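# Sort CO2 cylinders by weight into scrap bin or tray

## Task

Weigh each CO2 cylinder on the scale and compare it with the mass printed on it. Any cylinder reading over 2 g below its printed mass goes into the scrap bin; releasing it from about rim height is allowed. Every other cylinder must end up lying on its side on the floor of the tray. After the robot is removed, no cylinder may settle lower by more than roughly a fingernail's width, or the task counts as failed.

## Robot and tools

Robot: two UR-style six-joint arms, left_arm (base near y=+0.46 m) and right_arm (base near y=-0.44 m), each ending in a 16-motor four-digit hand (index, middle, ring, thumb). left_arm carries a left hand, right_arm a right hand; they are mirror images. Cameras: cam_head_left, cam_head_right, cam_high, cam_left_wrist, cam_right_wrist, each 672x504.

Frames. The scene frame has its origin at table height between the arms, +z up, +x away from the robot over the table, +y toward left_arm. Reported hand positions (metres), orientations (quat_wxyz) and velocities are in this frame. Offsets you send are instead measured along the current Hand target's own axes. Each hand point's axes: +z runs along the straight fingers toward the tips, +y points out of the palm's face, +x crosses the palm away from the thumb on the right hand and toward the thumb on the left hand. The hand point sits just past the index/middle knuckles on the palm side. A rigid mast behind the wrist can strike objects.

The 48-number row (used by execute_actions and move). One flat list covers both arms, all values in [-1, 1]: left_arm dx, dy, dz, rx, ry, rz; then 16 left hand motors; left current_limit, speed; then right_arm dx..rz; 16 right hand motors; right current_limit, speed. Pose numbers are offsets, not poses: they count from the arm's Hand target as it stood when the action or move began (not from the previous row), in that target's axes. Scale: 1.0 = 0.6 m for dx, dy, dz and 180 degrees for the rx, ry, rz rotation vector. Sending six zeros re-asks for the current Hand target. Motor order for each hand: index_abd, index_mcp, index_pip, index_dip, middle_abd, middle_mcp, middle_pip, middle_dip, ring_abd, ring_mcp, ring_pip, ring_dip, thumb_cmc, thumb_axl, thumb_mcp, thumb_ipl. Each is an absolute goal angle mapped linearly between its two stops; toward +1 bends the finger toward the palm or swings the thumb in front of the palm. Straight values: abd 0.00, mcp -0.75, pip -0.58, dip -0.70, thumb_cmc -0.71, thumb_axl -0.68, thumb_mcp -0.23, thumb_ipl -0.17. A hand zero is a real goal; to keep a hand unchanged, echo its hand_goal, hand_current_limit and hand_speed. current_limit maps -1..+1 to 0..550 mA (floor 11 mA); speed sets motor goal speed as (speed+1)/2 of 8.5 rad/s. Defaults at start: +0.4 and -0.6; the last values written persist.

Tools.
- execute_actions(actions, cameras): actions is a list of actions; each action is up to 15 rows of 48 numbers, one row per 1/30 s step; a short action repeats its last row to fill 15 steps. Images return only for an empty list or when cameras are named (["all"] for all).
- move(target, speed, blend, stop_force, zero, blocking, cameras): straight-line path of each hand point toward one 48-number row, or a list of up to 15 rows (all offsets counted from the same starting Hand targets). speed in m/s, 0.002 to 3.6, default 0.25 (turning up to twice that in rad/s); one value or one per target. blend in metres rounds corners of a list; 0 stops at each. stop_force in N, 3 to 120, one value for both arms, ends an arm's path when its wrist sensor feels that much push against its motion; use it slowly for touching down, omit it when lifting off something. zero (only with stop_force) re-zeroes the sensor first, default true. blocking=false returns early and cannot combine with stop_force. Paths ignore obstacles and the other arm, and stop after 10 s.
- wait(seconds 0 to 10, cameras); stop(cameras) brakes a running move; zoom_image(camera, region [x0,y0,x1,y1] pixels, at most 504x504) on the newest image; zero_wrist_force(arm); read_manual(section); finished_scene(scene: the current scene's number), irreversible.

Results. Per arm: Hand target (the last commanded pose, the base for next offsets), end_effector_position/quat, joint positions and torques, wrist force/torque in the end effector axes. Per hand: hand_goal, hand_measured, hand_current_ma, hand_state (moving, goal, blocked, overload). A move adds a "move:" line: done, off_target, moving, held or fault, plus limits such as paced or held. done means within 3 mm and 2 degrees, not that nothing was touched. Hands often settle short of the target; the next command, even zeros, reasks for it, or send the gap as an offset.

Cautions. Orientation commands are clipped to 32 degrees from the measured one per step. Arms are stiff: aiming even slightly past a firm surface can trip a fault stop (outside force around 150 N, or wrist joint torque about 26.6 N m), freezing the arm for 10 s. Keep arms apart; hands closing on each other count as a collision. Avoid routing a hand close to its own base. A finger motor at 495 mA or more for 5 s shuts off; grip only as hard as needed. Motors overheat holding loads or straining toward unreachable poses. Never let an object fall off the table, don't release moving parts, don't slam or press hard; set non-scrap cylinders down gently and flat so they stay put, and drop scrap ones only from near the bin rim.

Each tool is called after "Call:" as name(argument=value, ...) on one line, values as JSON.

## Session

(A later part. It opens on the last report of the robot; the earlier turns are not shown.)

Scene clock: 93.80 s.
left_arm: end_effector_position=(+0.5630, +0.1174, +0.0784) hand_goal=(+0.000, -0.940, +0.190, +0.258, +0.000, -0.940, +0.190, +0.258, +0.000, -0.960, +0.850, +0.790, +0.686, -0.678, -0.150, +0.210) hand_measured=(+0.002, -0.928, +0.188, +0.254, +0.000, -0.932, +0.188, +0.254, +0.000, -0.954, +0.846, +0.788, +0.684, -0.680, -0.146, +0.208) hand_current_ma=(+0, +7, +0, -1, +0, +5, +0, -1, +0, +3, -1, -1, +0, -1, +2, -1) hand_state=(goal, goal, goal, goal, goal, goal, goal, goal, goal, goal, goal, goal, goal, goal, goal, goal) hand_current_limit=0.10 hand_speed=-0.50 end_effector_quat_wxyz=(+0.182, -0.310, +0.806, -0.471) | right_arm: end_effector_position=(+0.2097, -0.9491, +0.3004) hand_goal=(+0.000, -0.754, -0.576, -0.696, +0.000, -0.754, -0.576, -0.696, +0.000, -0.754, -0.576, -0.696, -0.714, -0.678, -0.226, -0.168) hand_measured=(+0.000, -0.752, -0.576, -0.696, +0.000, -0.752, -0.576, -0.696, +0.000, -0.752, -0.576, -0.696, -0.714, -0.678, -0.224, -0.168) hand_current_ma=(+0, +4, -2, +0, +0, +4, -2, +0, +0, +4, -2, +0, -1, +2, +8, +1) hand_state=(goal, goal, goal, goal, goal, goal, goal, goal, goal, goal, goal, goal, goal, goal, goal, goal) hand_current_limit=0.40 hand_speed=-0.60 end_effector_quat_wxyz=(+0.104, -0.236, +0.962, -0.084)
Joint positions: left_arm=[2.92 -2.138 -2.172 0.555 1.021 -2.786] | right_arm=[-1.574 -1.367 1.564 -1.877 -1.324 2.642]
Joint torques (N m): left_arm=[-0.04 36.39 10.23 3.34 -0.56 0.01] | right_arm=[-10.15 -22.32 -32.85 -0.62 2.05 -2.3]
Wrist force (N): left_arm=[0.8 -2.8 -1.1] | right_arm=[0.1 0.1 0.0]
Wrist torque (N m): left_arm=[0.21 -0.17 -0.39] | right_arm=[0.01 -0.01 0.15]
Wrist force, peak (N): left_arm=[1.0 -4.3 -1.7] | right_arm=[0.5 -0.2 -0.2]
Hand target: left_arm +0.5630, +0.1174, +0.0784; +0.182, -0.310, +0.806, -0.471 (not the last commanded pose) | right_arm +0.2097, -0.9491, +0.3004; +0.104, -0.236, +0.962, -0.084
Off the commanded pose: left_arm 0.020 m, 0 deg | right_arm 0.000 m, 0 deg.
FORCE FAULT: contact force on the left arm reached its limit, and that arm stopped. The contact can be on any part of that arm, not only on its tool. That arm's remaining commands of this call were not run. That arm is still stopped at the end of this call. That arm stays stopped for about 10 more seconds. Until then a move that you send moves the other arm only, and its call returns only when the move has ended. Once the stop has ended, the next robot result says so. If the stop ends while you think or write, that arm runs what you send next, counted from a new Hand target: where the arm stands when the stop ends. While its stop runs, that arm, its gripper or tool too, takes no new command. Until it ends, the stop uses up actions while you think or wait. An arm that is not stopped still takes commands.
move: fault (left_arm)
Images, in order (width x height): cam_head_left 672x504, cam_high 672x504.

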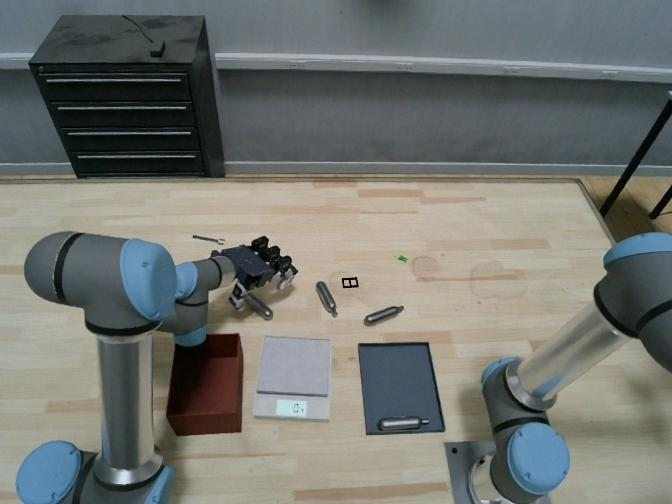

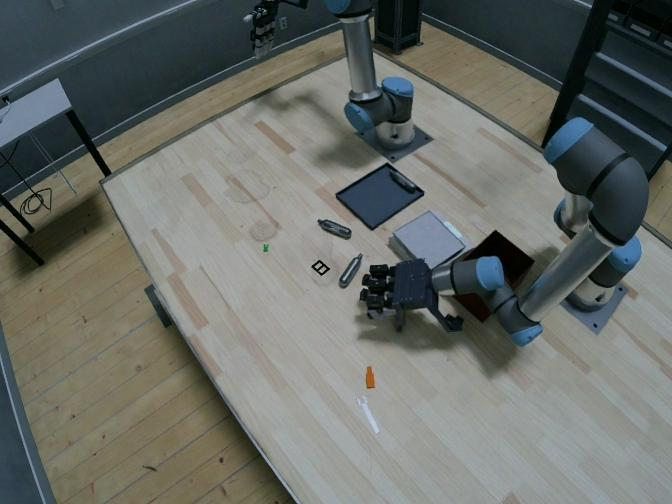

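Call:
move(target=[0,0,0,0,0,0,0,-0.94,0.19,0.259,0,-0.94,0.19,0.259,0,-0.959,0.85,0.79,0.6857,-0.678,-0.15,0.21,0.1,-0.5,-0.9715,0.6863,0.0987,-0.041,-0.5394,-0.7472,0,-0.94,0.19,0.259,0,-0.94,0.19,0.259,0,-0.959,0.85,0.79,0.6857,-0.678,-0.15,0.21,0.1,-0.5], speed=0.6, cameras=["cam_head_left","cam_head_right","cam_high","cam_right_wrist"])

Scene clock: 100.53 s.
left_arm: end_effector_position=(+0.5630, +0.1174, +0.0784) hand_goal=(+0.000, -0.940, +0.190, +0.258, +0.000, -0.940, +0.190, +0.258, +0.000, -0.960, +0.850, +0.790, +0.686, -0.678, -0.150, +0.210) hand_measured=(+0.002, -0.928, +0.188, +0.254, +0.000, -0.932, +0.188, +0.254, +0.000, -0.954, +0.846, +0.788, +0.684, -0.680, -0.146, +0.208) hand_current_ma=(+0, +7, +0, -1, +0, +5, +0, -1, +0, +3, -1, -1, +0, -1, +2, -1) hand_state=(goal, goal, goal, goal, goal, goal, goal, goal, goal, goal, goal, goal, goal, goal, goal, goal) hand_current_limit=0.10 hand_speed=-0.50 end_effector_quat_wxyz=(+0.182, -0.310, +0.806, -0.471) | right_arm: end_effector_position=(+0.5491, -0.3206, +0.2500) hand_goal=(+0.000, -0.940, +0.190, +0.258, +0.000, -0.940, +0.190, +0.258, +0.000, -0.960, +0.850, +0.790, +0.686, -0.678, -0.150, +0.210) hand_measured=(+0.000, -0.932, +0.188, +0.254, +0.000, -0.930, +0.188, +0.254, +0.000, -0.952, +0.846, +0.788, +0.686, -0.678, -0.148, +0.208) hand_current_ma=(+0, +31, -6, -12, +0, +39, -6, -11, +0, +35, -14, -10, +3, +2, +7, -5) hand_state=(goal, goal, goal, goal, goal, goal, goal, goal, goal, goal, goal, goal, goal, goal, goal, goal) hand_current_limit=0.10 hand_speed=-0.50 end_effector_quat_wxyz=(-0.493, +0.856, +0.130, -0.085)
Joint positions: left_arm=[2.92 -2.138 -2.172 0.555 1.021 -2.786] | right_arm=[-0.257 -1.339 1.575 -1.026 -0.779 0.644]
Joint torques (N m): left_arm=[-0.05 36.21 9.66 3.08 -0.57 0.2] | right_arm=[11 -21.44 -33.6 1.14 -0.6 -2.76]
Wrist force (N): left_arm=[0.8 -3.0 -1.1] | right_arm=[0.1 1.0 -0.1]
Wrist torque (N m): left_arm=[0.19 -0.19 -0.39] | right_arm=[0.13 0.06 0.43]
Wrist force, peak (N): left_arm=[1.2 -3.4 -1.0] | right_arm=[1.1 -1.1 -0.2]
Hand target: left_arm +0.5630, +0.1174, +0.0784; +0.182, -0.310, +0.806, -0.471 | right_arm +0.5492, -0.3206, +0.2500; -0.493, +0.856, +0.130, -0.085
Off the commanded pose: right_arm 0.000 m, 0 deg.
FORCE FAULT, CONTINUED: the left arm was still stopped when this call began, by the force fault that an earlier result reported. Since the last result the stop counts as 6 of the actions that you can send in this scene. That arm ran no command of this call. That arm is still stopped at the end of this call. That arm stays stopped for about 3 more seconds. If the stop ends while you think or write, that arm runs what you send next, counted from a new Hand target: where the arm stands when the stop ends. While its stop runs, that arm, its gripper or tool too, takes no new command.
move: done (right_arm), not run (left_arm; its earlier fault stop)
camera_calibration:
cam_right_wrist: T_world_to_cam=[[-0.673469, -0.551785, -0.491907, 0.350443], [-0.282978, -0.422316, 0.861146, -0.237939], [-0.682908, 0.719154, 0.128274, 0.698867], [0, 0, 0, 1]] pos_world=[0.645943, -0.409709, 0.28764]
Images, in order (width x height): cam_head_left 672x504, cam_head_right 672x504, cam_high 672x504, cam_right_wrist 672x504.

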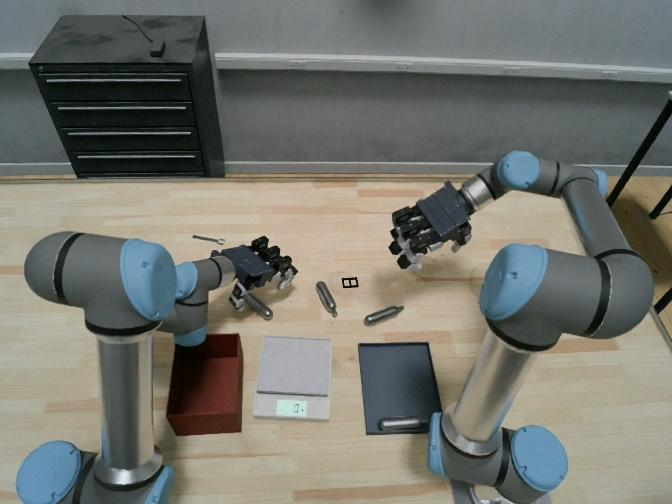

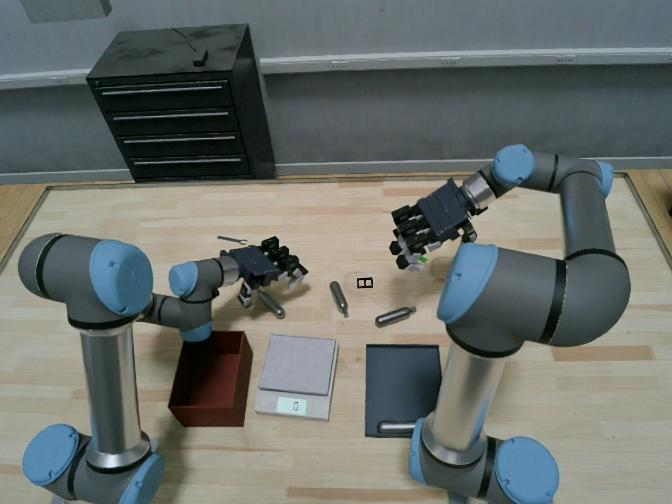

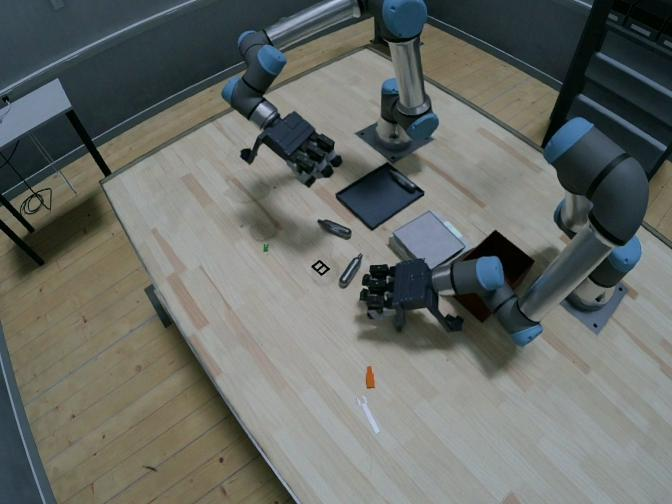

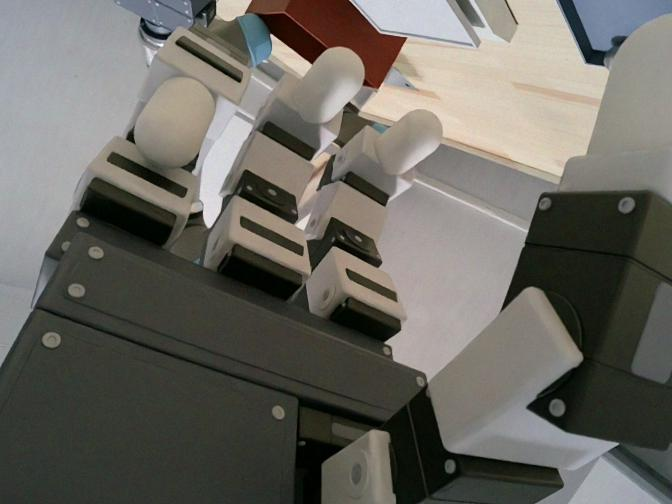

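Call:
zoom_image(camera="cam_head_left", region=[230, 260, 410, 350])

Call:
zoom_image(camera="cam_head_right", region=[250, 260, 430, 350])

Call:
zoom_image(camera="cam_high", region=[300, 200, 420, 320])

Scaled by 2.800 from the camera's 672x504 image, which has a finer 960x720 frame.

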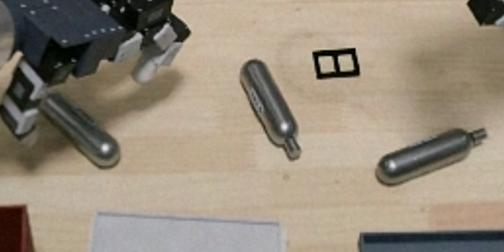

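Scaled by 2.800 from the camera's 672x504 image, which has a finer 960x720 frame.

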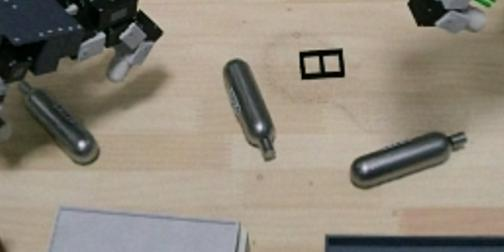

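Scaled by 4.200 from the camera's 672x504 image, which has a finer 960x720 frame.

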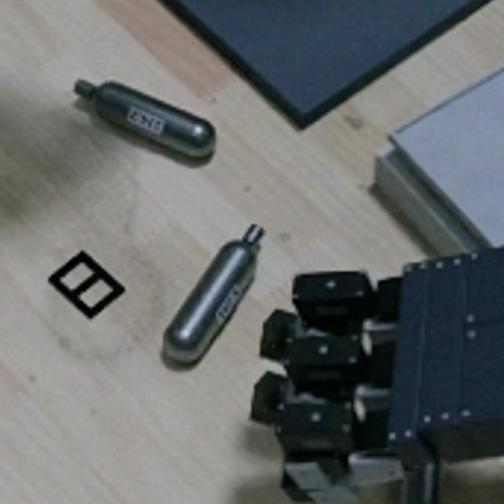

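Call:
move(target=[[0,-0.0866,-0.05,0,0,0,0,-0.94,0.19,0.259,0,-0.94,0.19,0.259,0,-0.959,0.85,0.79,0.6857,-0.678,-0.15,0.21,0.1,-0.5,0,0,0.08,0,0,0,0,-0.94,0.19,0.259,0,-0.94,0.19,0.259,0,-0.959,0.85,0.79,0.6857,-0.678,-0.15,0.21,0.1,-0.5],[0.1948,-0.1319,-0.2382,0,0.3007,0.1736,0,-0.94,0.19,0.259,0,-0.94,0.19,0.259,0,-0.959,0.85,0.79,0.6857,-0.678,-0.15,0.21,0.1,-0.5,0.1,0.03,0.2,0,0,0,0,-0.94,0.19,0.259,0,-0.94,0.19,0.259,0,-0.959,0.85,0.79,0.6857,-0.678,-0.15,0.21,0.1,-0.5],[0.1948,-0.1319,-0.2382,0,0.3007,0.1736,0,-0.94,0.19,0.259,0,-0.94,0.19,0.259,0,-0.959,0.85,0.79,0.6857,-0.678,-0.15,0.21,0.1,-0.5,0.2039,0.0717,0.4759,0,0,0,0,-0.94,0.19,0.259,0,-0.94,0.19,0.259,0,-0.959,0.85,0.79,0.6857,-0.678,-0.15,0.21,0.1,-0.5]], speed=[0.15,0.5,0.3], blend=[0.02,0.05,0], cameras=["all"])

Call:
zoom_image(camera="cam_head_left", region=[260, 240, 400, 345])

Call:
zoom_image(camera="cam_high", region=[270, 190, 410, 300])

Scene clock: 107.73 s.
left_arm: end_effector_position=(+0.4186, +0.1023, +0.2172) hand_goal=(+0.000, -0.940, +0.190, +0.258, +0.000, -0.940, +0.190, +0.258, +0.000, -0.960, +0.850, +0.790, +0.686, -0.678, -0.150, +0.210) hand_measured=(+0.002, -0.928, +0.188, +0.254, +0.000, -0.932, +0.188, +0.254, +0.000, -0.954, +0.846, +0.788, +0.684, -0.680, -0.146, +0.208) hand_current_ma=(+0, +7, +0, -1, +0, +5, +0, -1, +0, +3, -1, -1, +0, -1, +2, -1) hand_state=(goal, goal, goal, goal, goal, goal, goal, goal, goal, goal, goal, goal, goal, goal, goal, goal) hand_current_limit=0.10 hand_speed=-0.50 end_effector_quat_wxyz=(-0.084, +0.156, +0.851, -0.494) | right_arm: end_effector_position=(+0.5933, -0.0691, +0.0680) hand_goal=(+0.000, -0.940, +0.190, +0.258, +0.000, -0.940, +0.190, +0.258, +0.000, -0.960, +0.850, +0.790, +0.686, -0.678, -0.150, +0.210) hand_measured=(+0.000, -0.932, +0.188, +0.254, +0.000, -0.930, +0.188, +0.254, +0.000, -0.952, +0.846, +0.788, +0.686, -0.678, -0.148, +0.208) hand_current_ma=(+0, +31, -6, -12, +0, +39, -5, -11, +0, +35, -13, -10, +3, +2, +7, -5) hand_state=(goal, goal, goal, goal, goal, goal, goal, goal, goal, goal, goal, goal, goal, goal, goal, goal) hand_current_limit=0.10 hand_speed=-0.50 end_effector_quat_wxyz=(-0.493, +0.856, +0.130, -0.085)
Joint positions: left_arm=[2.911 -1.608 -2.01 -1.349 0.54 -1.263] | right_arm=[0.175 -0.972 1.67 -1.974 -0.549 1.25]
Joint torques (N m): left_arm=[3.24 18 27.59 0.35 -0.2 3.15] | right_arm=[10.67 -32.98 -22.17 -3.64 0.17 3.02]
Wrist force (N): left_arm=[1.0 -3.1 -1.1] | right_arm=[0.0 0.9 -0.6]
Wrist torque (N m): left_arm=[0.16 -0.21 -0.38] | right_arm=[0.16 0.09 0.27]
Wrist force, peak (N): left_arm=[1.4 -3.7 -1.1] | right_arm=[0.7 1.5 0.7]
Hand target: left_arm +0.4186, +0.1023, +0.2172; -0.084, +0.156, +0.851, -0.494 | right_arm +0.5933, -0.0691, +0.0679; -0.493, +0.856, +0.130, -0.085
Off the commanded pose: left_arm 0.000 m, 0 deg | right_arm 0.000 m, 0 deg.
FORCE FAULT, CONTINUED: the left arm's stop, for the force fault that an earlier result reported, is over. The rest of the stop counts as 5 of the actions that you can send in this scene. The stop ended before this call began, so that arm ran this call's commands, counted from a new Hand target: where the arm stood when the stop ended. During its stop the left arm's controller moved it back a little.
move: done
camera_calibration:
cam_left_wrist: T_world_to_cam=[[0.584549, -0.604978, 0.540652, -0.323327], [-0.288948, 0.467443, 0.835467, -0.153065], [-0.758163, -0.644592, 0.0984361, 0.488741], [0, 0, 0, 1]] pos_world=[0.515318, 0.190982, 0.254578]
cam_right_wrist: T_world_to_cam=[[-0.673197, -0.552051, -0.491981, 0.42929], [-0.282774, -0.422565, 0.861091, 0.0373771], [-0.68326, 0.718804, 0.128364, 0.571636], [0, 0, 0, 1]] pos_world=[0.690142, -0.15811, 0.10564]

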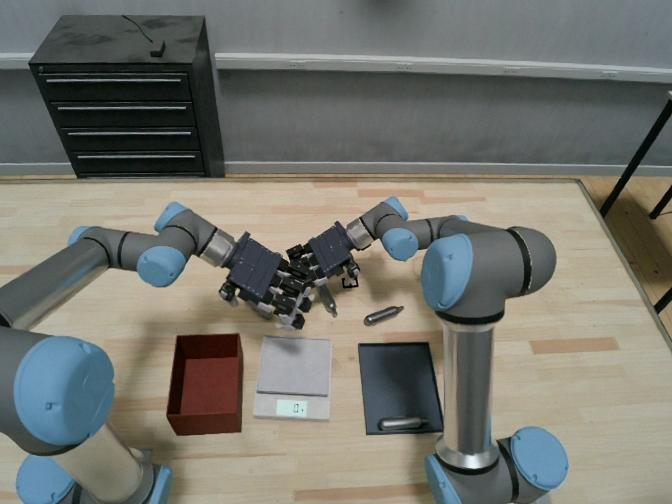

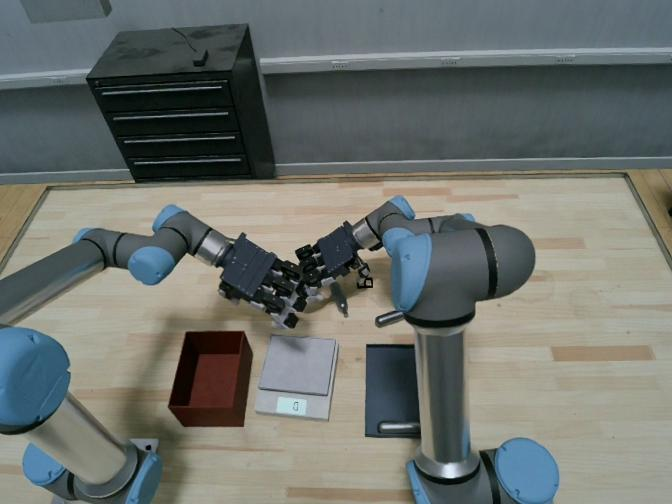

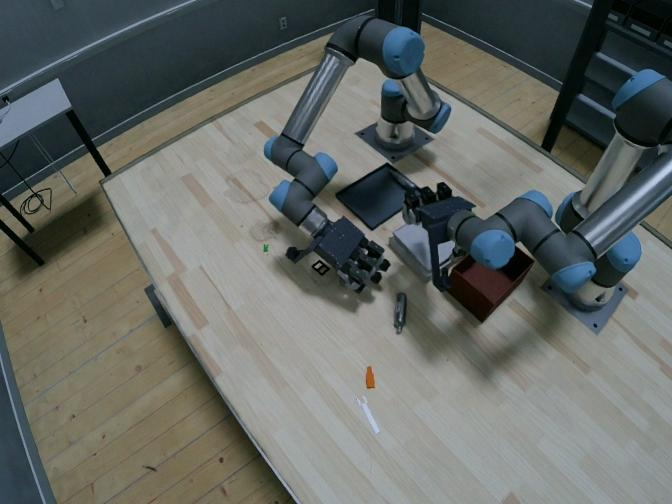

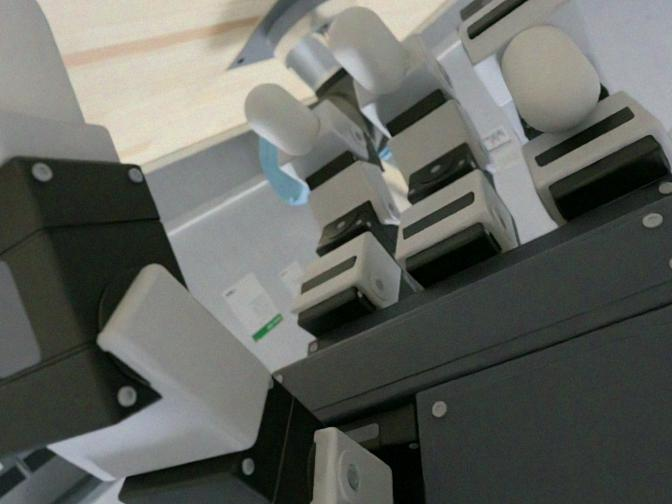

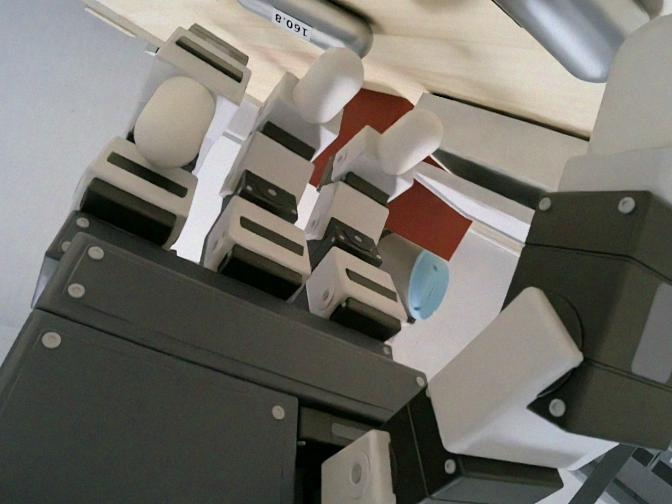

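Scaled by 3.600 from the camera's 672x504 image, which has a finer 960x720 frame.

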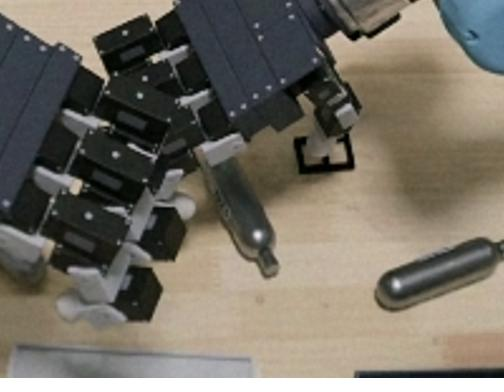

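Scaled by 3.600 from the camera's 672x504 image, which has a finer 960x720 frame.

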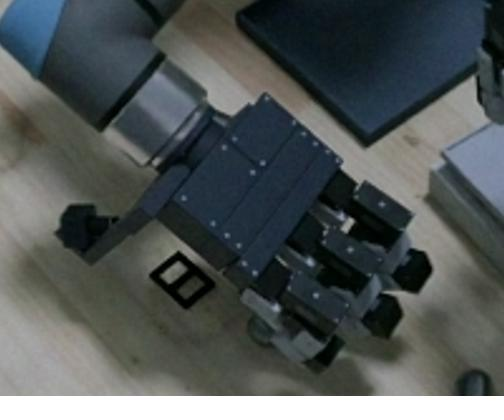

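Call:
move(target=[[0.1354,0.1438,-0.5157,0,0,0,0,-0.94,0.19,0.259,0,-0.94,0.19,0.259,0,-0.959,0.85,0.79,0.6857,-0.678,-0.15,0.21,0.1,-0.5,0,0.0289,0.0167,0,0,0,0,-0.94,0.19,0.259,0,-0.94,0.19,0.259,0,-0.959,0.85,0.79,0.6857,-0.678,-0.15,0.21,0.1,-0.5]], speed=[0.45], stop_force=20, cameras=["cam_head_left","cam_head_right","cam_right_wrist"])

Call:
zoom_image(camera="cam_head_left", region=[280, 240, 380, 330])

Call:
zoom_image(camera="cam_head_right", region=[290, 240, 390, 330])

Scene clock: 111.27 s.
left_arm: end_effector_position=(+0.4500, +0.4228, +0.2954) hand_goal=(+0.000, -0.940, +0.190, +0.258, +0.000, -0.940, +0.190, +0.258, +0.000, -0.960, +0.850, +0.790, +0.686, -0.678, -0.150, +0.210) hand_measured=(+0.002, -0.928, +0.188, +0.254, +0.000, -0.932, +0.188, +0.254, +0.000, -0.954, +0.846, +0.788, +0.684, -0.680, -0.146, +0.208) hand_current_ma=(+0, +7, +0, -1, +0, +5, +0, -1, +0, +3, -1, -1, +0, -1, +1, -1) hand_state=(goal, goal, goal, goal, goal, goal, goal, goal, goal, goal, goal, goal, goal, goal, goal, goal) hand_current_limit=0.10 hand_speed=-0.50 end_effector_quat_wxyz=(-0.084, +0.156, +0.851, -0.494) | right_arm: end_effector_position=(+0.5929, -0.0691, +0.0479) hand_goal=(+0.000, -0.940, +0.190, +0.258, +0.000, -0.940, +0.190, +0.258, +0.000, -0.960, +0.850, +0.790, +0.686, -0.678, -0.150, +0.210) hand_measured=(+0.000, -0.932, +0.188, +0.254, +0.000, -0.930, +0.188, +0.254, +0.000, -0.952, +0.846, +0.788, +0.686, -0.678, -0.148, +0.208) hand_current_ma=(+0, +31, -6, -12, +0, +39, -5, -11, +0, +35, -13, -10, +3, +2, +7, -5) hand_state=(goal, goal, goal, goal, goal, goal, goal, goal, goal, goal, goal, goal, goal, goal, goal, goal) hand_current_limit=0.10 hand_speed=-0.50 end_effector_quat_wxyz=(-0.493, +0.856, +0.130, -0.085)
Joint positions: left_arm=[3.612 -1.566 -1.697 -2.367 0.962 -0.399] | right_arm=[0.175 -0.941 1.682 -2.017 -0.549 1.251]
Joint torques (N m): left_arm=[6.56 15.55 28.71 -1.64 0.69 3.09] | right_arm=[-8.4 -34.32 -6.79 -3.63 0.34 2.92]
Wrist force (N): left_arm=[0.7 -3.5 -1.0] | right_arm=[0.3 1.1 -0.3]
Wrist torque (N m): left_arm=[0.10 -0.18 -0.40] | right_arm=[0.15 0.04 0.30]
Wrist force, peak (N): left_arm=[1.4 -2.6 -2.8] | right_arm=[0.4 1.5 -0.3]
Hand target: left_arm +0.4500, +0.4228, +0.2954; -0.084, +0.156, +0.851, -0.494 | right_arm +0.5929, -0.0691, +0.0479; -0.493, +0.856, +0.130, -0.085
Off the commanded pose: left_arm 0.000 m, 0 deg | right_arm 0.000 m, 0 deg.
move: done
camera_calibration:
cam_right_wrist: T_world_to_cam=[[-0.673258, -0.552014, -0.491939, 0.419176], [-0.282856, -0.422432, 0.86113, 0.0546462], [-0.683166, 0.71891, 0.128265, 0.573904], [0, 0, 0, 1]] pos_world=[0.689742, -0.15811, 0.0855397]
Images, in order (width x height): cam_head_left 672x504, cam_head_right 672x504, cam_right_wrist 672x504.

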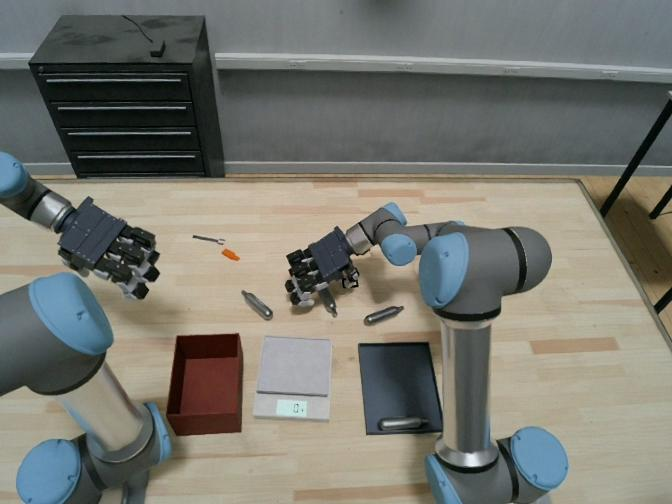

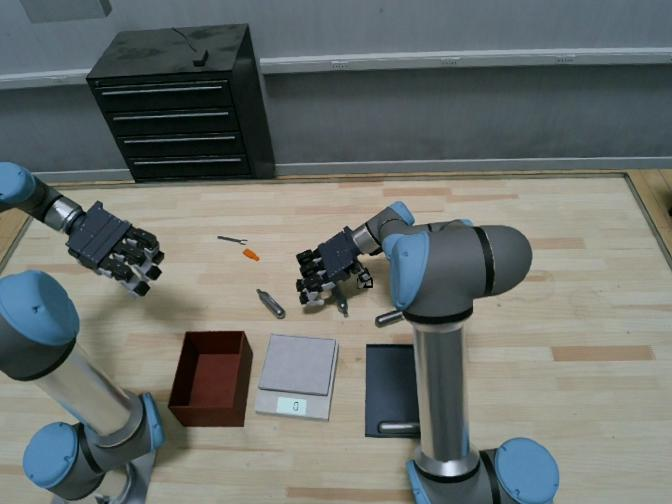

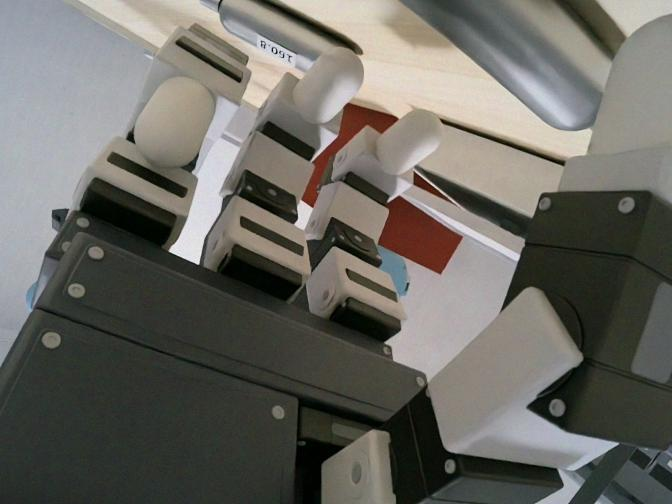

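Scaled by 5.040 from the camera's 672x504 image, which has a finer 960x720 frame.

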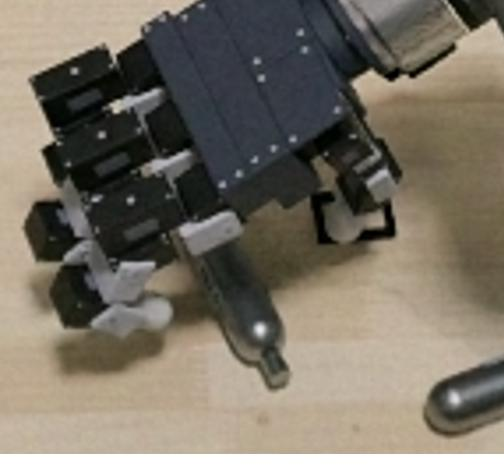

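Scaled by 5.040 from the camera's 672x504 image, which has a finer 960x720 frame.

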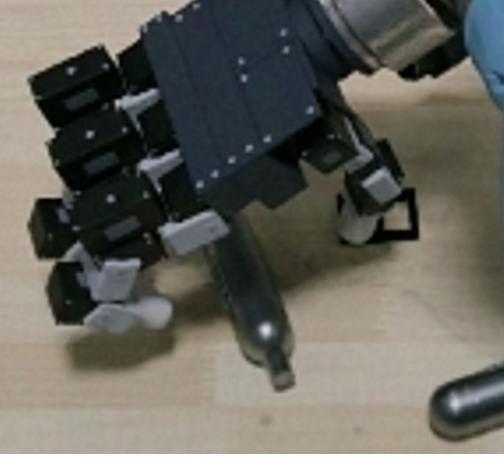

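Call:
move(target=[[0,0,0,0,0,0,0,-0.94,0.19,0.259,0,-0.94,0.19,0.259,0,-0.959,0.85,0.79,0.6857,-0.678,-0.15,0.21,0.1,-0.5,0,0.0384,0.0222,0,0,0,0,-0.94,0.19,0.259,0,-0.94,0.19,0.259,0,-0.959,0.85,0.79,0.6857,-0.678,-0.15,0.21,0.1,-0.5]], speed=0.035, stop_force=3)

Scene clock: 113.47 s.
left_arm: end_effector_position=(+0.4500, +0.4228, +0.2954) hand_goal=(+0.000, -0.940, +0.190, +0.258, +0.000, -0.940, +0.190, +0.258, +0.000, -0.960, +0.850, +0.790, +0.686, -0.678, -0.150, +0.210) hand_measured=(+0.002, -0.928, +0.188, +0.254, +0.000, -0.932, +0.188, +0.254, +0.000, -0.954, +0.846, +0.788, +0.684, -0.680, -0.146, +0.208) hand_current_ma=(+0, +7, +0, -1, +0, +5, +0, -1, +0, +3, -1, -1, +0, -1, +1, -1) hand_state=(goal, goal, goal, goal, goal, goal, goal, goal, goal, goal, goal, goal, goal, goal, goal, goal) hand_current_limit=0.10 hand_speed=-0.50 end_effector_quat_wxyz=(-0.084, +0.156, +0.851, -0.494) | right_arm: end_effector_position=(+0.5924, -0.0693, +0.0213) hand_goal=(+0.000, -0.940, +0.190, +0.258, +0.000, -0.940, +0.190, +0.258, +0.000, -0.960, +0.850, +0.790, +0.686, -0.678, -0.150, +0.210) hand_measured=(+0.000, -0.932, +0.188, +0.254, +0.000, -0.930, +0.188, +0.254, +0.000, -0.952, +0.846, +0.788, +0.686, -0.678, -0.148, +0.208) hand_current_ma=(+0, +31, -6, -12, +0, +39, -5, -11, +0, +35, -13, -10, +3, +2, +7, -5) hand_state=(goal, goal, goal, goal, goal, goal, goal, goal, goal, goal, goal, goal, goal, goal, goal, goal) hand_current_limit=0.10 hand_speed=-0.50 end_effector_quat_wxyz=(-0.493, +0.856, +0.130, -0.085)
Joint positions: left_arm=[3.612 -1.566 -1.697 -2.367 0.962 -0.399] | right_arm=[0.175 -0.898 1.694 -2.072 -0.549 1.25]
Joint torques (N m): left_arm=[6 16.11 27.89 -1.61 0.53 3.08] | right_arm=[-5.1 -35.17 -6.13 -3.65 0.82 3.05]
Wrist force (N): left_arm=[1.1 -3.2 -1.1] | right_arm=[0.3 1.1 -0.2]
Wrist torque (N m): left_arm=[0.14 -0.23 -0.37] | right_arm=[0.15 0.03 0.31]
Wrist force, peak (N): left_arm=[1.0 -3.5 -1.3] | right_arm=[0.3 1.7 -0.1]
Hand target: left_arm +0.4500, +0.4228, +0.2954; -0.084, +0.156, +0.851, -0.494 | right_arm +0.5924, -0.0693, +0.0213; -0.493, +0.856, +0.130, -0.085
Off the commanded pose: left_arm 0.000 m, 0 deg | right_arm 0.000 m, 0 deg.
move: done

Call:
move(target=[[0,0,0,0,0,0,0,-0.94,0.19,0.259,0,-0.94,0.19,0.259,0,-0.959,0.85,0.79,0.6857,-0.678,-0.15,0.21,0.1,-0.5,0,0,0,0,0,0,0,-0.46,0.19,0.259,0,-0.46,0.19,0.259,0,-0.959,0.85,0.79,0.6857,-0.678,0.25,0.21,0.05,-0.8],[0,0,0,0,0,0,0,-0.94,0.19,0.259,0,-0.94,0.19,0.259,0,-0.959,0.85,0.79,0.6857,-0.678,-0.15,0.21,0.1,-0.5,0,0,0,0,0,0,0,-0.46,0.19,0.259,0,-0.46,0.19,0.259,0,-0.959,0.85,0.79,0.6857,-0.678,0.25,0.21,0.1,-0.8]], speed=0.1)

Scene clock: 115.20 s.
left_arm: end_effector_position=(+0.4500, +0.4228, +0.2954) hand_goal=(+0.000, -0.940, +0.190, +0.258, +0.000, -0.940, +0.190, +0.258, +0.000, -0.960, +0.850, +0.790, +0.686, -0.678, -0.150, +0.210) hand_measured=(+0.002, -0.928, +0.188, +0.254, +0.000, -0.932, +0.188, +0.254, +0.000, -0.954, +0.846, +0.788, +0.684, -0.680, -0.146, +0.208) hand_current_ma=(+0, +7, +0, -1, +0, +5, +0, -1, +0, +3, -1, -1, +0, -1, +1, -1) hand_state=(goal, goal, goal, goal, goal, goal, goal, goal, goal, goal, goal, goal, goal, goal, goal, goal) hand_current_limit=0.10 hand_speed=-0.50 end_effector_quat_wxyz=(-0.084, +0.156, +0.851, -0.494) | right_arm: end_effector_position=(+0.5924, -0.0693, +0.0213) hand_goal=(+0.000, -0.460, +0.190, +0.258, +0.000, -0.460, +0.190, +0.258, +0.000, -0.960, +0.850, +0.790, +0.686, -0.678, +0.250, +0.210) hand_measured=(+0.000, -0.586, +0.182, +0.264, +0.000, -0.592, +0.184, +0.260, +0.000, -0.952, +0.846, +0.788, +0.686, -0.678, +0.124, +0.202) hand_current_ma=(+0, -302, -33, +18, +0, -303, -24, +10, +0, +35, -13, -10, +0, +2, -302, -42) hand_state=(goal, blocked, goal, goal, goal, blocked, goal, goal, goal, goal, goal, goal, goal, goal, blocked, goal) hand_current_limit=0.10 hand_speed=-0.80 end_effector_quat_wxyz=(-0.493, +0.856, +0.130, -0.085)
Joint positions: left_arm=[3.612 -1.566 -1.697 -2.367 0.962 -0.399] | right_arm=[0.175 -0.898 1.694 -2.072 -0.549 1.25]
Joint torques (N m): left_arm=[7.13 15.59 27.94 -1.49 0.55 3.04] | right_arm=[5.08 -35.8 -5.62 -3.17 1.95 2.15]
Wrist force (N): left_arm=[1.0 -3.3 -1.3] | right_arm=[0.2 -5.4 -1.2]
Wrist torque (N m): left_arm=[0.15 -0.23 -0.37] | right_arm=[0.09 0.01 0.31]
Wrist force, peak (N): left_arm=[1.2 -3.4 -1.3] | right_arm=[0.2 -5.6 -1.0]
Hand target: left_arm +0.4500, +0.4228, +0.2954; -0.084, +0.156, +0.851, -0.494 | right_arm +0.5924, -0.0693, +0.0213; -0.493, +0.856, +0.130, -0.085
Off the commanded pose: left_arm 0.000 m, 0 deg | right_arm 0.000 m, 0 deg.
move: done

Call:
move(target=[[0,0,0,0,0,0,0,-0.94,0.19,0.259,0,-0.94,0.19,0.259,0,-0.959,0.85,0.79,0.6857,-0.678,-0.15,0.21,0.1,-0.5,0,-0.2165,-0.125,0,0,0,0,-0.46,0.19,0.259,0,-0.46,0.19,0.259,0,-0.959,0.85,0.79,0.6857,-0.678,0.25,0.21,0.1,-0.8],[-0.17,0.009,0.243,0,0.2826,0.1632,0,-0.94,0.19,0.259,0,-0.94,0.19,0.259,0,-0.959,0.85,0.79,0.6857,-0.678,-0.15,0.21,0.1,-0.5,-0.2852,-0.3407,0.111,0,0.2372,0.1369,0,-0.46,0.19,0.259,0,-0.46,0.19,0.259,0,-0.959,0.85,0.79,0.6857,-0.678,0.25,0.21,0.1,-0.8],[-0.345,0.0177,0.486,0,0.5653,0.3264,0,-0.94,0.19,0.259,0,-0.94,0.19,0.259,0,-0.959,0.85,0.79,0.6857,-0.678,-0.15,0.21,0.1,-0.5,-0.2852,-0.2469,0.1652,0,0.2372,0.1369,0,-0.46,0.19,0.259,0,-0.46,0.19,0.259,0,-0.959,0.85,0.79,0.6857,-0.678,0.25,0.21,0.1,-0.8]], speed=[0.2,0.4,0.4], blend=[0.03,0.03,0], cameras=["cam_head_left","cam_head_right","cam_high"])

Scene clock: 120.30 s.
left_arm: end_effector_position=(+0.5447, +0.1547, +0.1618) hand_goal=(+0.000, -0.940, +0.190, +0.258, +0.000, -0.940, +0.190, +0.258, +0.000, -0.960, +0.850, +0.790, +0.686, -0.678, -0.150, +0.210) hand_measured=(+0.002, -0.928, +0.188, +0.254, +0.000, -0.932, +0.188, +0.254, +0.000, -0.954, +0.846, +0.788, +0.686, -0.680, -0.148, +0.208) hand_current_ma=(+0, +7, +0, -1, +0, +5, +0, -1, +0, +3, -1, -1, +0, -1, +1, -1) hand_state=(goal, goal, goal, goal, goal, goal, goal, goal, goal, goal, goal, goal, goal, goal, goal, goal) hand_current_limit=0.10 hand_speed=-0.50 end_effector_quat_wxyz=(-0.434, +0.766, +0.412, -0.234) | right_arm: end_effector_position=(+0.3820, +0.0309, +0.1052) hand_goal=(+0.000, -0.460, +0.190, +0.258, +0.000, -0.460, +0.190, +0.258, +0.000, -0.960, +0.850, +0.790, +0.686, -0.678, +0.250, +0.210) hand_measured=(+0.000, -0.520, +0.164, +0.248, +0.000, -0.534, +0.170, +0.250, +0.000, -0.952, +0.846, +0.788, +0.684, -0.678, +0.096, +0.182) hand_current_ma=(+0, -280, -101, -35, +0, -303, -78, -29, +0, +35, -13, -10, -8, -4, -302, -151) hand_state=(goal, blocked, blocked, goal, goal, blocked, blocked, goal, goal, goal, goal, goal, goal, goal, blocked, blocked) hand_current_limit=0.10 hand_speed=-0.80 end_effector_quat_wxyz=(-0.477, +0.836, -0.239, +0.129)
Joint positions: left_arm=[2.688 -2.269 -1.061 -2.408 1.709 0.084] | right_arm=[0.583 -1.133 2.284 -3.703 -1.167 2.899]
Joint torques (N m): left_arm=[6.85 59.07 13.73 0.99 -1.61 -2.96] | right_arm=[11.2 -19.56 -1.4 -4.45 -1 2.96]
Wrist force (N): left_arm=[0.5 -2.9 -0.9] | right_arm=[-0.1 2.8 0.6]
Wrist torque (N m): left_arm=[0.16 -0.13 -0.27] | right_arm=[0.23 0.08 0.27]
Wrist force, peak (N): left_arm=[1.4 -3.4 -1.8] | right_arm=[0.0 -5.9 -1.1]
Hand target: left_arm +0.5447, +0.1548, +0.1618; -0.434, +0.766, +0.412, -0.234 (not the last commanded pose) | right_arm +0.3820, +0.0309, +0.1051; -0.477, +0.836, -0.239, +0.129 (not the last commanded pose)
Off the commanded pose: left_arm 0.044 m, 14 deg | right_arm 0.002 m, 0 deg.
move: held (left_arm; a check stopped the path); path passed 2 of 3 targets; limits=held
pose unreachable (left arm): on one or more control steps of this call, first in action 0 (counted from 0), this arm could not follow its commanded pose, so it was not sent that pose on those steps. It may still have moved: this result reports where it is.
cause: moving toward the commanded pose would bring a part of the arm too close to another arm (a part of this arm just beyond joint 6 (wrist 3) and a part of the right arm just beyond its joint 6 (wrist 3), 23 mm apart when this arm was first held).
Images, in order (width x height): cam_head_left 672x504, cam_head_right 672x504, cam_high 672x504.

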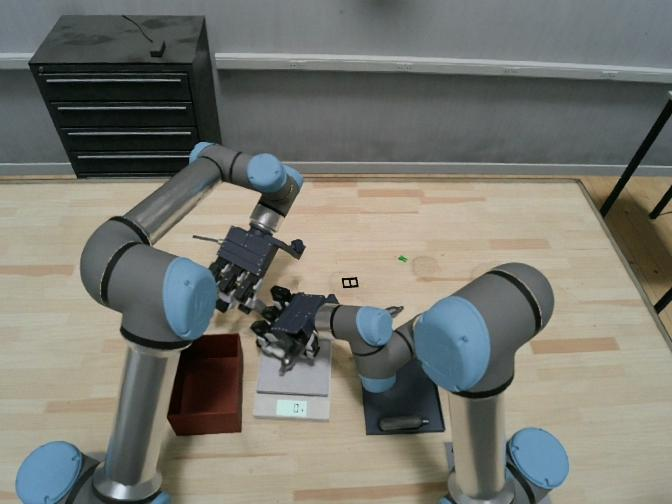

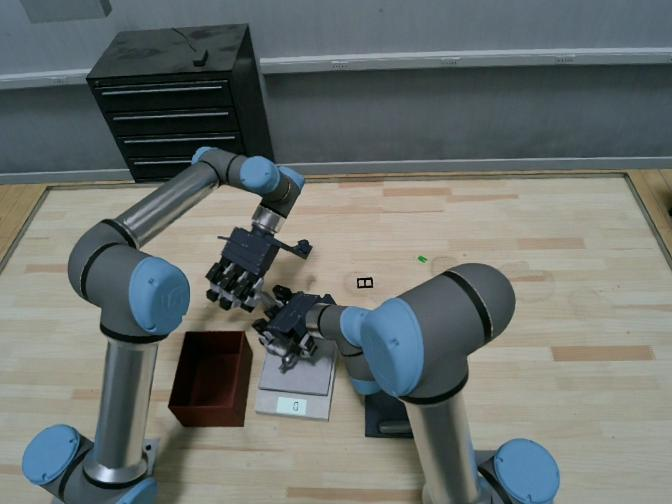

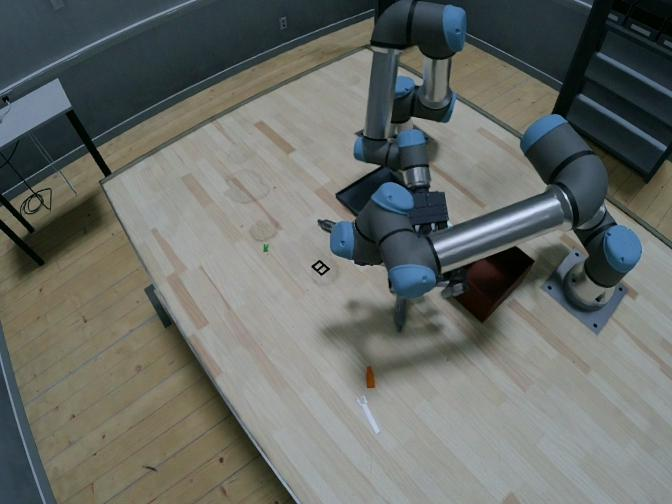

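Call:
move(target=[[0.194,-0.134,-0.068,0,0,0,0,-0.94,0.19,0.259,0,-0.94,0.19,0.259,0,-0.959,0.85,0.79,0.6857,-0.678,-0.15,0.21,0.1,-0.5,-0.0008,0.0424,0.0106,0,0,0,0,-0.46,0.19,0.259,0,-0.46,0.19,0.259,0,-0.959,0.85,0.79,0.6857,-0.678,0.25,0.21,0.1,-0.8]], speed=0.17, stop_force=3)

Scene clock: 122.93 s.
left_arm: end_effector_position=(+0.6036, +0.2554, +0.2517) hand_goal=(+0.000, -0.940, +0.190, +0.258, +0.000, -0.940, +0.190, +0.258, +0.000, -0.960, +0.850, +0.790, +0.686, -0.678, -0.150, +0.210) hand_measured=(+0.002, -0.928, +0.188, +0.254, +0.000, -0.932, +0.188, +0.254, +0.000, -0.954, +0.846, +0.788, +0.686, -0.680, -0.148, +0.208) hand_current_ma=(+0, +7, +0, -1, +0, +5, +0, -1, +0, +3, -1, -1, +0, -1, +1, -1) hand_state=(goal, goal, goal, goal, goal, goal, goal, goal, goal, goal, goal, goal, goal, goal, goal, goal) hand_current_limit=0.10 hand_speed=-0.50 end_effector_quat_wxyz=(-0.434, +0.766, +0.412, -0.234) | right_arm: end_effector_position=(+0.3782, +0.0260, +0.0848) hand_goal=(+0.000, -0.460, +0.190, +0.258, +0.000, -0.460, +0.190, +0.258, +0.000, -0.960, +0.850, +0.790, +0.686, -0.678, +0.250, +0.210) hand_measured=(+0.000, -0.520, +0.164, +0.252, +0.000, -0.530, +0.170, +0.250, +0.000, -0.952, +0.846, +0.788, +0.684, -0.680, +0.094, +0.182) hand_current_ma=(+0, -276, -101, -18, +0, -302, -83, -31, +0, +35, -13, -10, -7, -4, -303, -151) hand_state=(goal, blocked, blocked, goal, goal, blocked, blocked, goal, goal, goal, goal, goal, goal, goal, blocked, blocked) hand_current_limit=0.10 hand_speed=-0.80 end_effector_quat_wxyz=(-0.477, +0.836, -0.239, +0.129)
Joint positions: left_arm=[2.85 -2.244 -0.875 -2.601 1.846 0.171] | right_arm=[0.577 -1.082 2.305 -3.773 -1.162 2.895]
Joint torques (N m): left_arm=[5.82 44.45 28.04 -2.12 1.37 3.11] | right_arm=[11.36 -43.83 -20.66 -0.89 -0.9 2.73]
Wrist force (N): left_arm=[0.3 -3.1 -1.4] | right_arm=[0.3 2.4 0.3]
Wrist torque (N m): left_arm=[0.17 -0.12 -0.43] | right_arm=[0.21 0.03 0.44]
Wrist force, peak (N): left_arm=[1.3 -3.8 -1.2] | right_arm=[1.1 -5.9 -2.0]
Hand target: left_arm +0.6036, +0.2554, +0.2517; -0.434, +0.766, +0.412, -0.234 | right_arm +0.3782, +0.0260, +0.0848; -0.477, +0.836, -0.239, +0.129 (not the last commanded pose)
Off the commanded pose: left_arm 0.000 m, 0 deg | right_arm 0.005 m, 0 deg.
move: contact (right_arm)

Call:
move(target=[[0,0,0,0,0,0,0,-0.94,0.19,0.259,0,-0.94,0.19,0.259,0,-0.959,0.85,0.79,0.6857,-0.678,-0.15,0.21,0.1,-0.5,0,0,0,0,0,0,0,-0.78,0.19,0.259,0,-0.78,0.19,0.259,0,-0.959,0.85,0.79,0.6857,-0.678,-0.056,0.21,0.1,-0.9],[0,0,0,0,0,0,0,-0.94,0.19,0.259,0,-0.94,0.19,0.259,0,-0.959,0.85,0.79,0.6857,-0.678,-0.15,0.21,0.1,-0.5,0,0,0,0,0,0,0,-0.89,0.19,0.259,0,-0.89,0.19,0.259,0,-0.959,0.85,0.79,0.6857,-0.678,-0.2,0.21,0.1,-0.7],[0,0,0,0,0,0,0,-0.94,0.19,0.259,0,-0.94,0.19,0.259,0,-0.959,0.85,0.79,0.6857,-0.678,-0.15,0.21,0.1,-0.5,0,-0.06,-0.035,0,0,0,0,-0.89,0.19,0.259,0,-0.89,0.19,0.259,0,-0.959,0.85,0.79,0.6857,-0.678,-0.2,0.21,0.1,-0.7]], speed=0.08, cameras=["cam_head_left","cam_head_right","cam_high"])

Call:
zoom_image(camera="cam_head_left", region=[245, 330, 345, 430])

Call:
zoom_image(camera="cam_head_right", region=[245, 330, 345, 430])

Scene clock: 126.43 s.
left_arm: end_effector_position=(+0.6036, +0.2554, +0.2517) hand_goal=(+0.000, -0.940, +0.190, +0.258, +0.000, -0.940, +0.190, +0.258, +0.000, -0.960, +0.850, +0.790, +0.686, -0.678, -0.150, +0.210) hand_measured=(+0.002, -0.928, +0.188, +0.254, +0.000, -0.932, +0.188, +0.254, +0.000, -0.954, +0.846, +0.788, +0.686, -0.680, -0.148, +0.208) hand_current_ma=(+0, +7, +0, -1, +0, +5, +0, -1, +0, +3, -1, -1, +0, -1, +1, -1) hand_state=(goal, goal, goal, goal, goal, goal, goal, goal, goal, goal, goal, goal, goal, goal, goal, goal) hand_current_limit=0.10 hand_speed=-0.50 end_effector_quat_wxyz=(-0.434, +0.766, +0.412, -0.234) | right_arm: end_effector_position=(+0.3789, +0.0261, +0.1264) hand_goal=(+0.000, -0.890, +0.190, +0.258, +0.000, -0.890, +0.190, +0.258, +0.000, -0.960, +0.850, +0.790, +0.686, -0.678, -0.200, +0.210) hand_measured=(+0.000, -0.874, +0.188, +0.254, +0.000, -0.870, +0.188, +0.254, +0.000, -0.952, +0.846, +0.788, +0.684, -0.680, -0.196, +0.208) hand_current_ma=(+0, +64, -7, -12, +0, +81, -6, -11, +0, +35, -13, -10, -7, -4, +19, -9) hand_state=(goal, goal, goal, goal, goal, goal, goal, goal, goal, goal, goal, goal, goal, goal, goal, goal) hand_current_limit=0.10 hand_speed=-0.70 end_effector_quat_wxyz=(-0.477, +0.836, -0.239, +0.129)
Joint positions: left_arm=[2.85 -2.244 -0.875 -2.601 1.846 0.171] | right_arm=[0.576 -1.202 2.295 -3.643 -1.161 2.895]
Joint torques (N m): left_arm=[6.86 44.53 27.66 -2.31 1.56 3.04] | right_arm=[-11.59 -41.81 -21.98 -0.35 2.11 -2.55]
Wrist force (N): left_arm=[0.3 -2.9 -1.1] | right_arm=[0.1 1.1 -0.4]
Wrist torque (N m): left_arm=[0.18 -0.12 -0.43] | right_arm=[0.17 0.08 0.42]
Wrist force, peak (N): left_arm=[0.9 -3.5 -1.2] | right_arm=[0.4 2.7 0.2]
Hand target: left_arm +0.6036, +0.2554, +0.2517; -0.434, +0.766, +0.412, -0.234 | right_arm +0.3789, +0.0261, +0.1265; -0.477, +0.836, -0.239, +0.129
Off the commanded pose: left_arm 0.000 m, 0 deg | right_arm 0.000 m, 0 deg.
move: done
Images, in order (width x height): cam_head_left 672x504, cam_head_right 672x504, cam_high 672x504.

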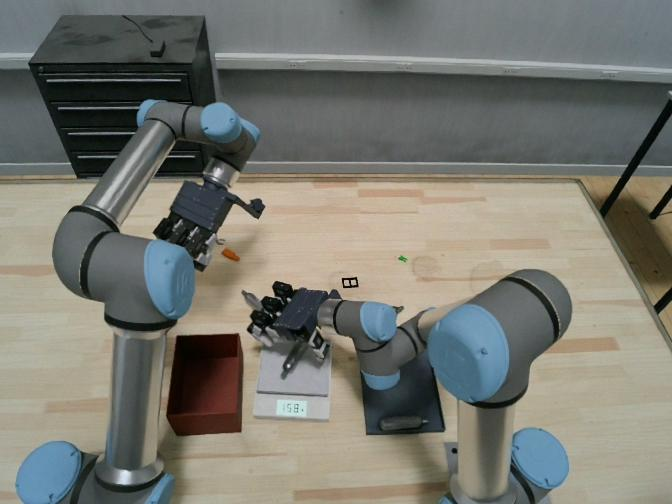

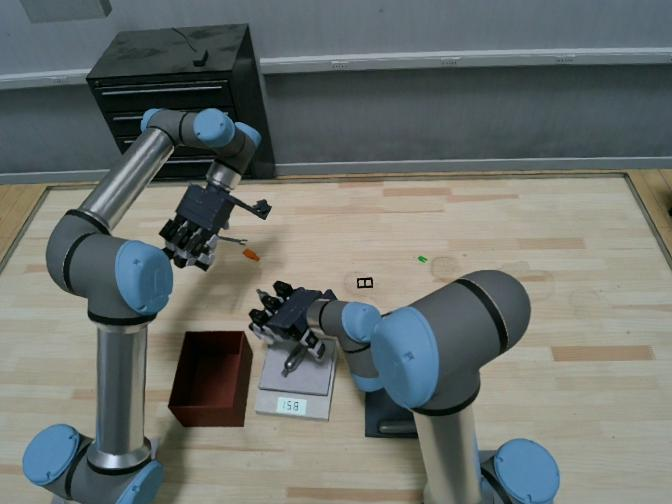

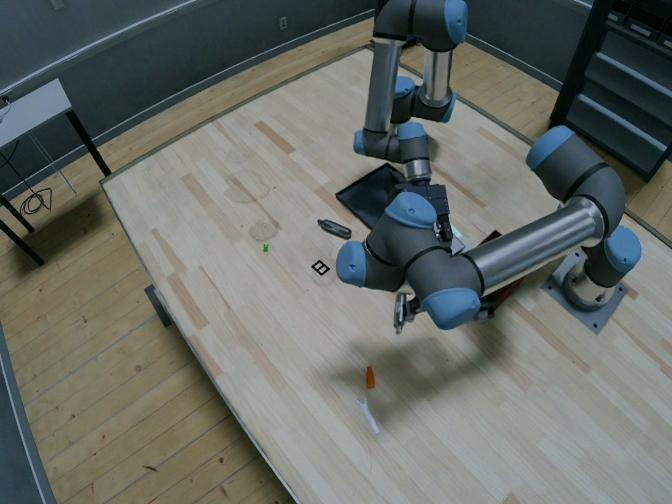

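Scaled by 5.040 from the camera's 672x504 image, which has a finer 960x720 frame.

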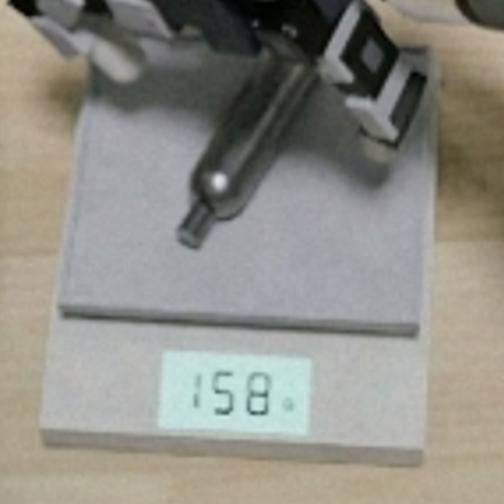

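Scaled by 5.040 from the camera's 672x504 image, which has a finer 960x720 frame.

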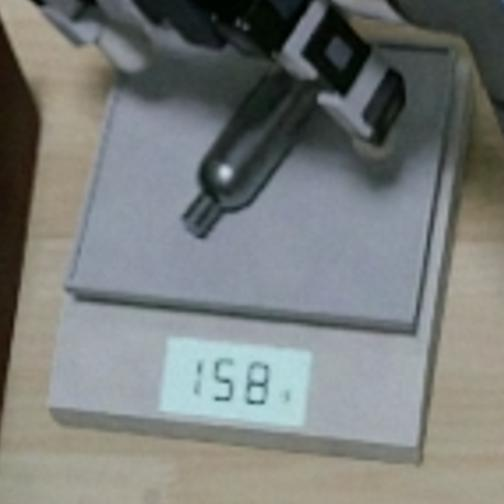

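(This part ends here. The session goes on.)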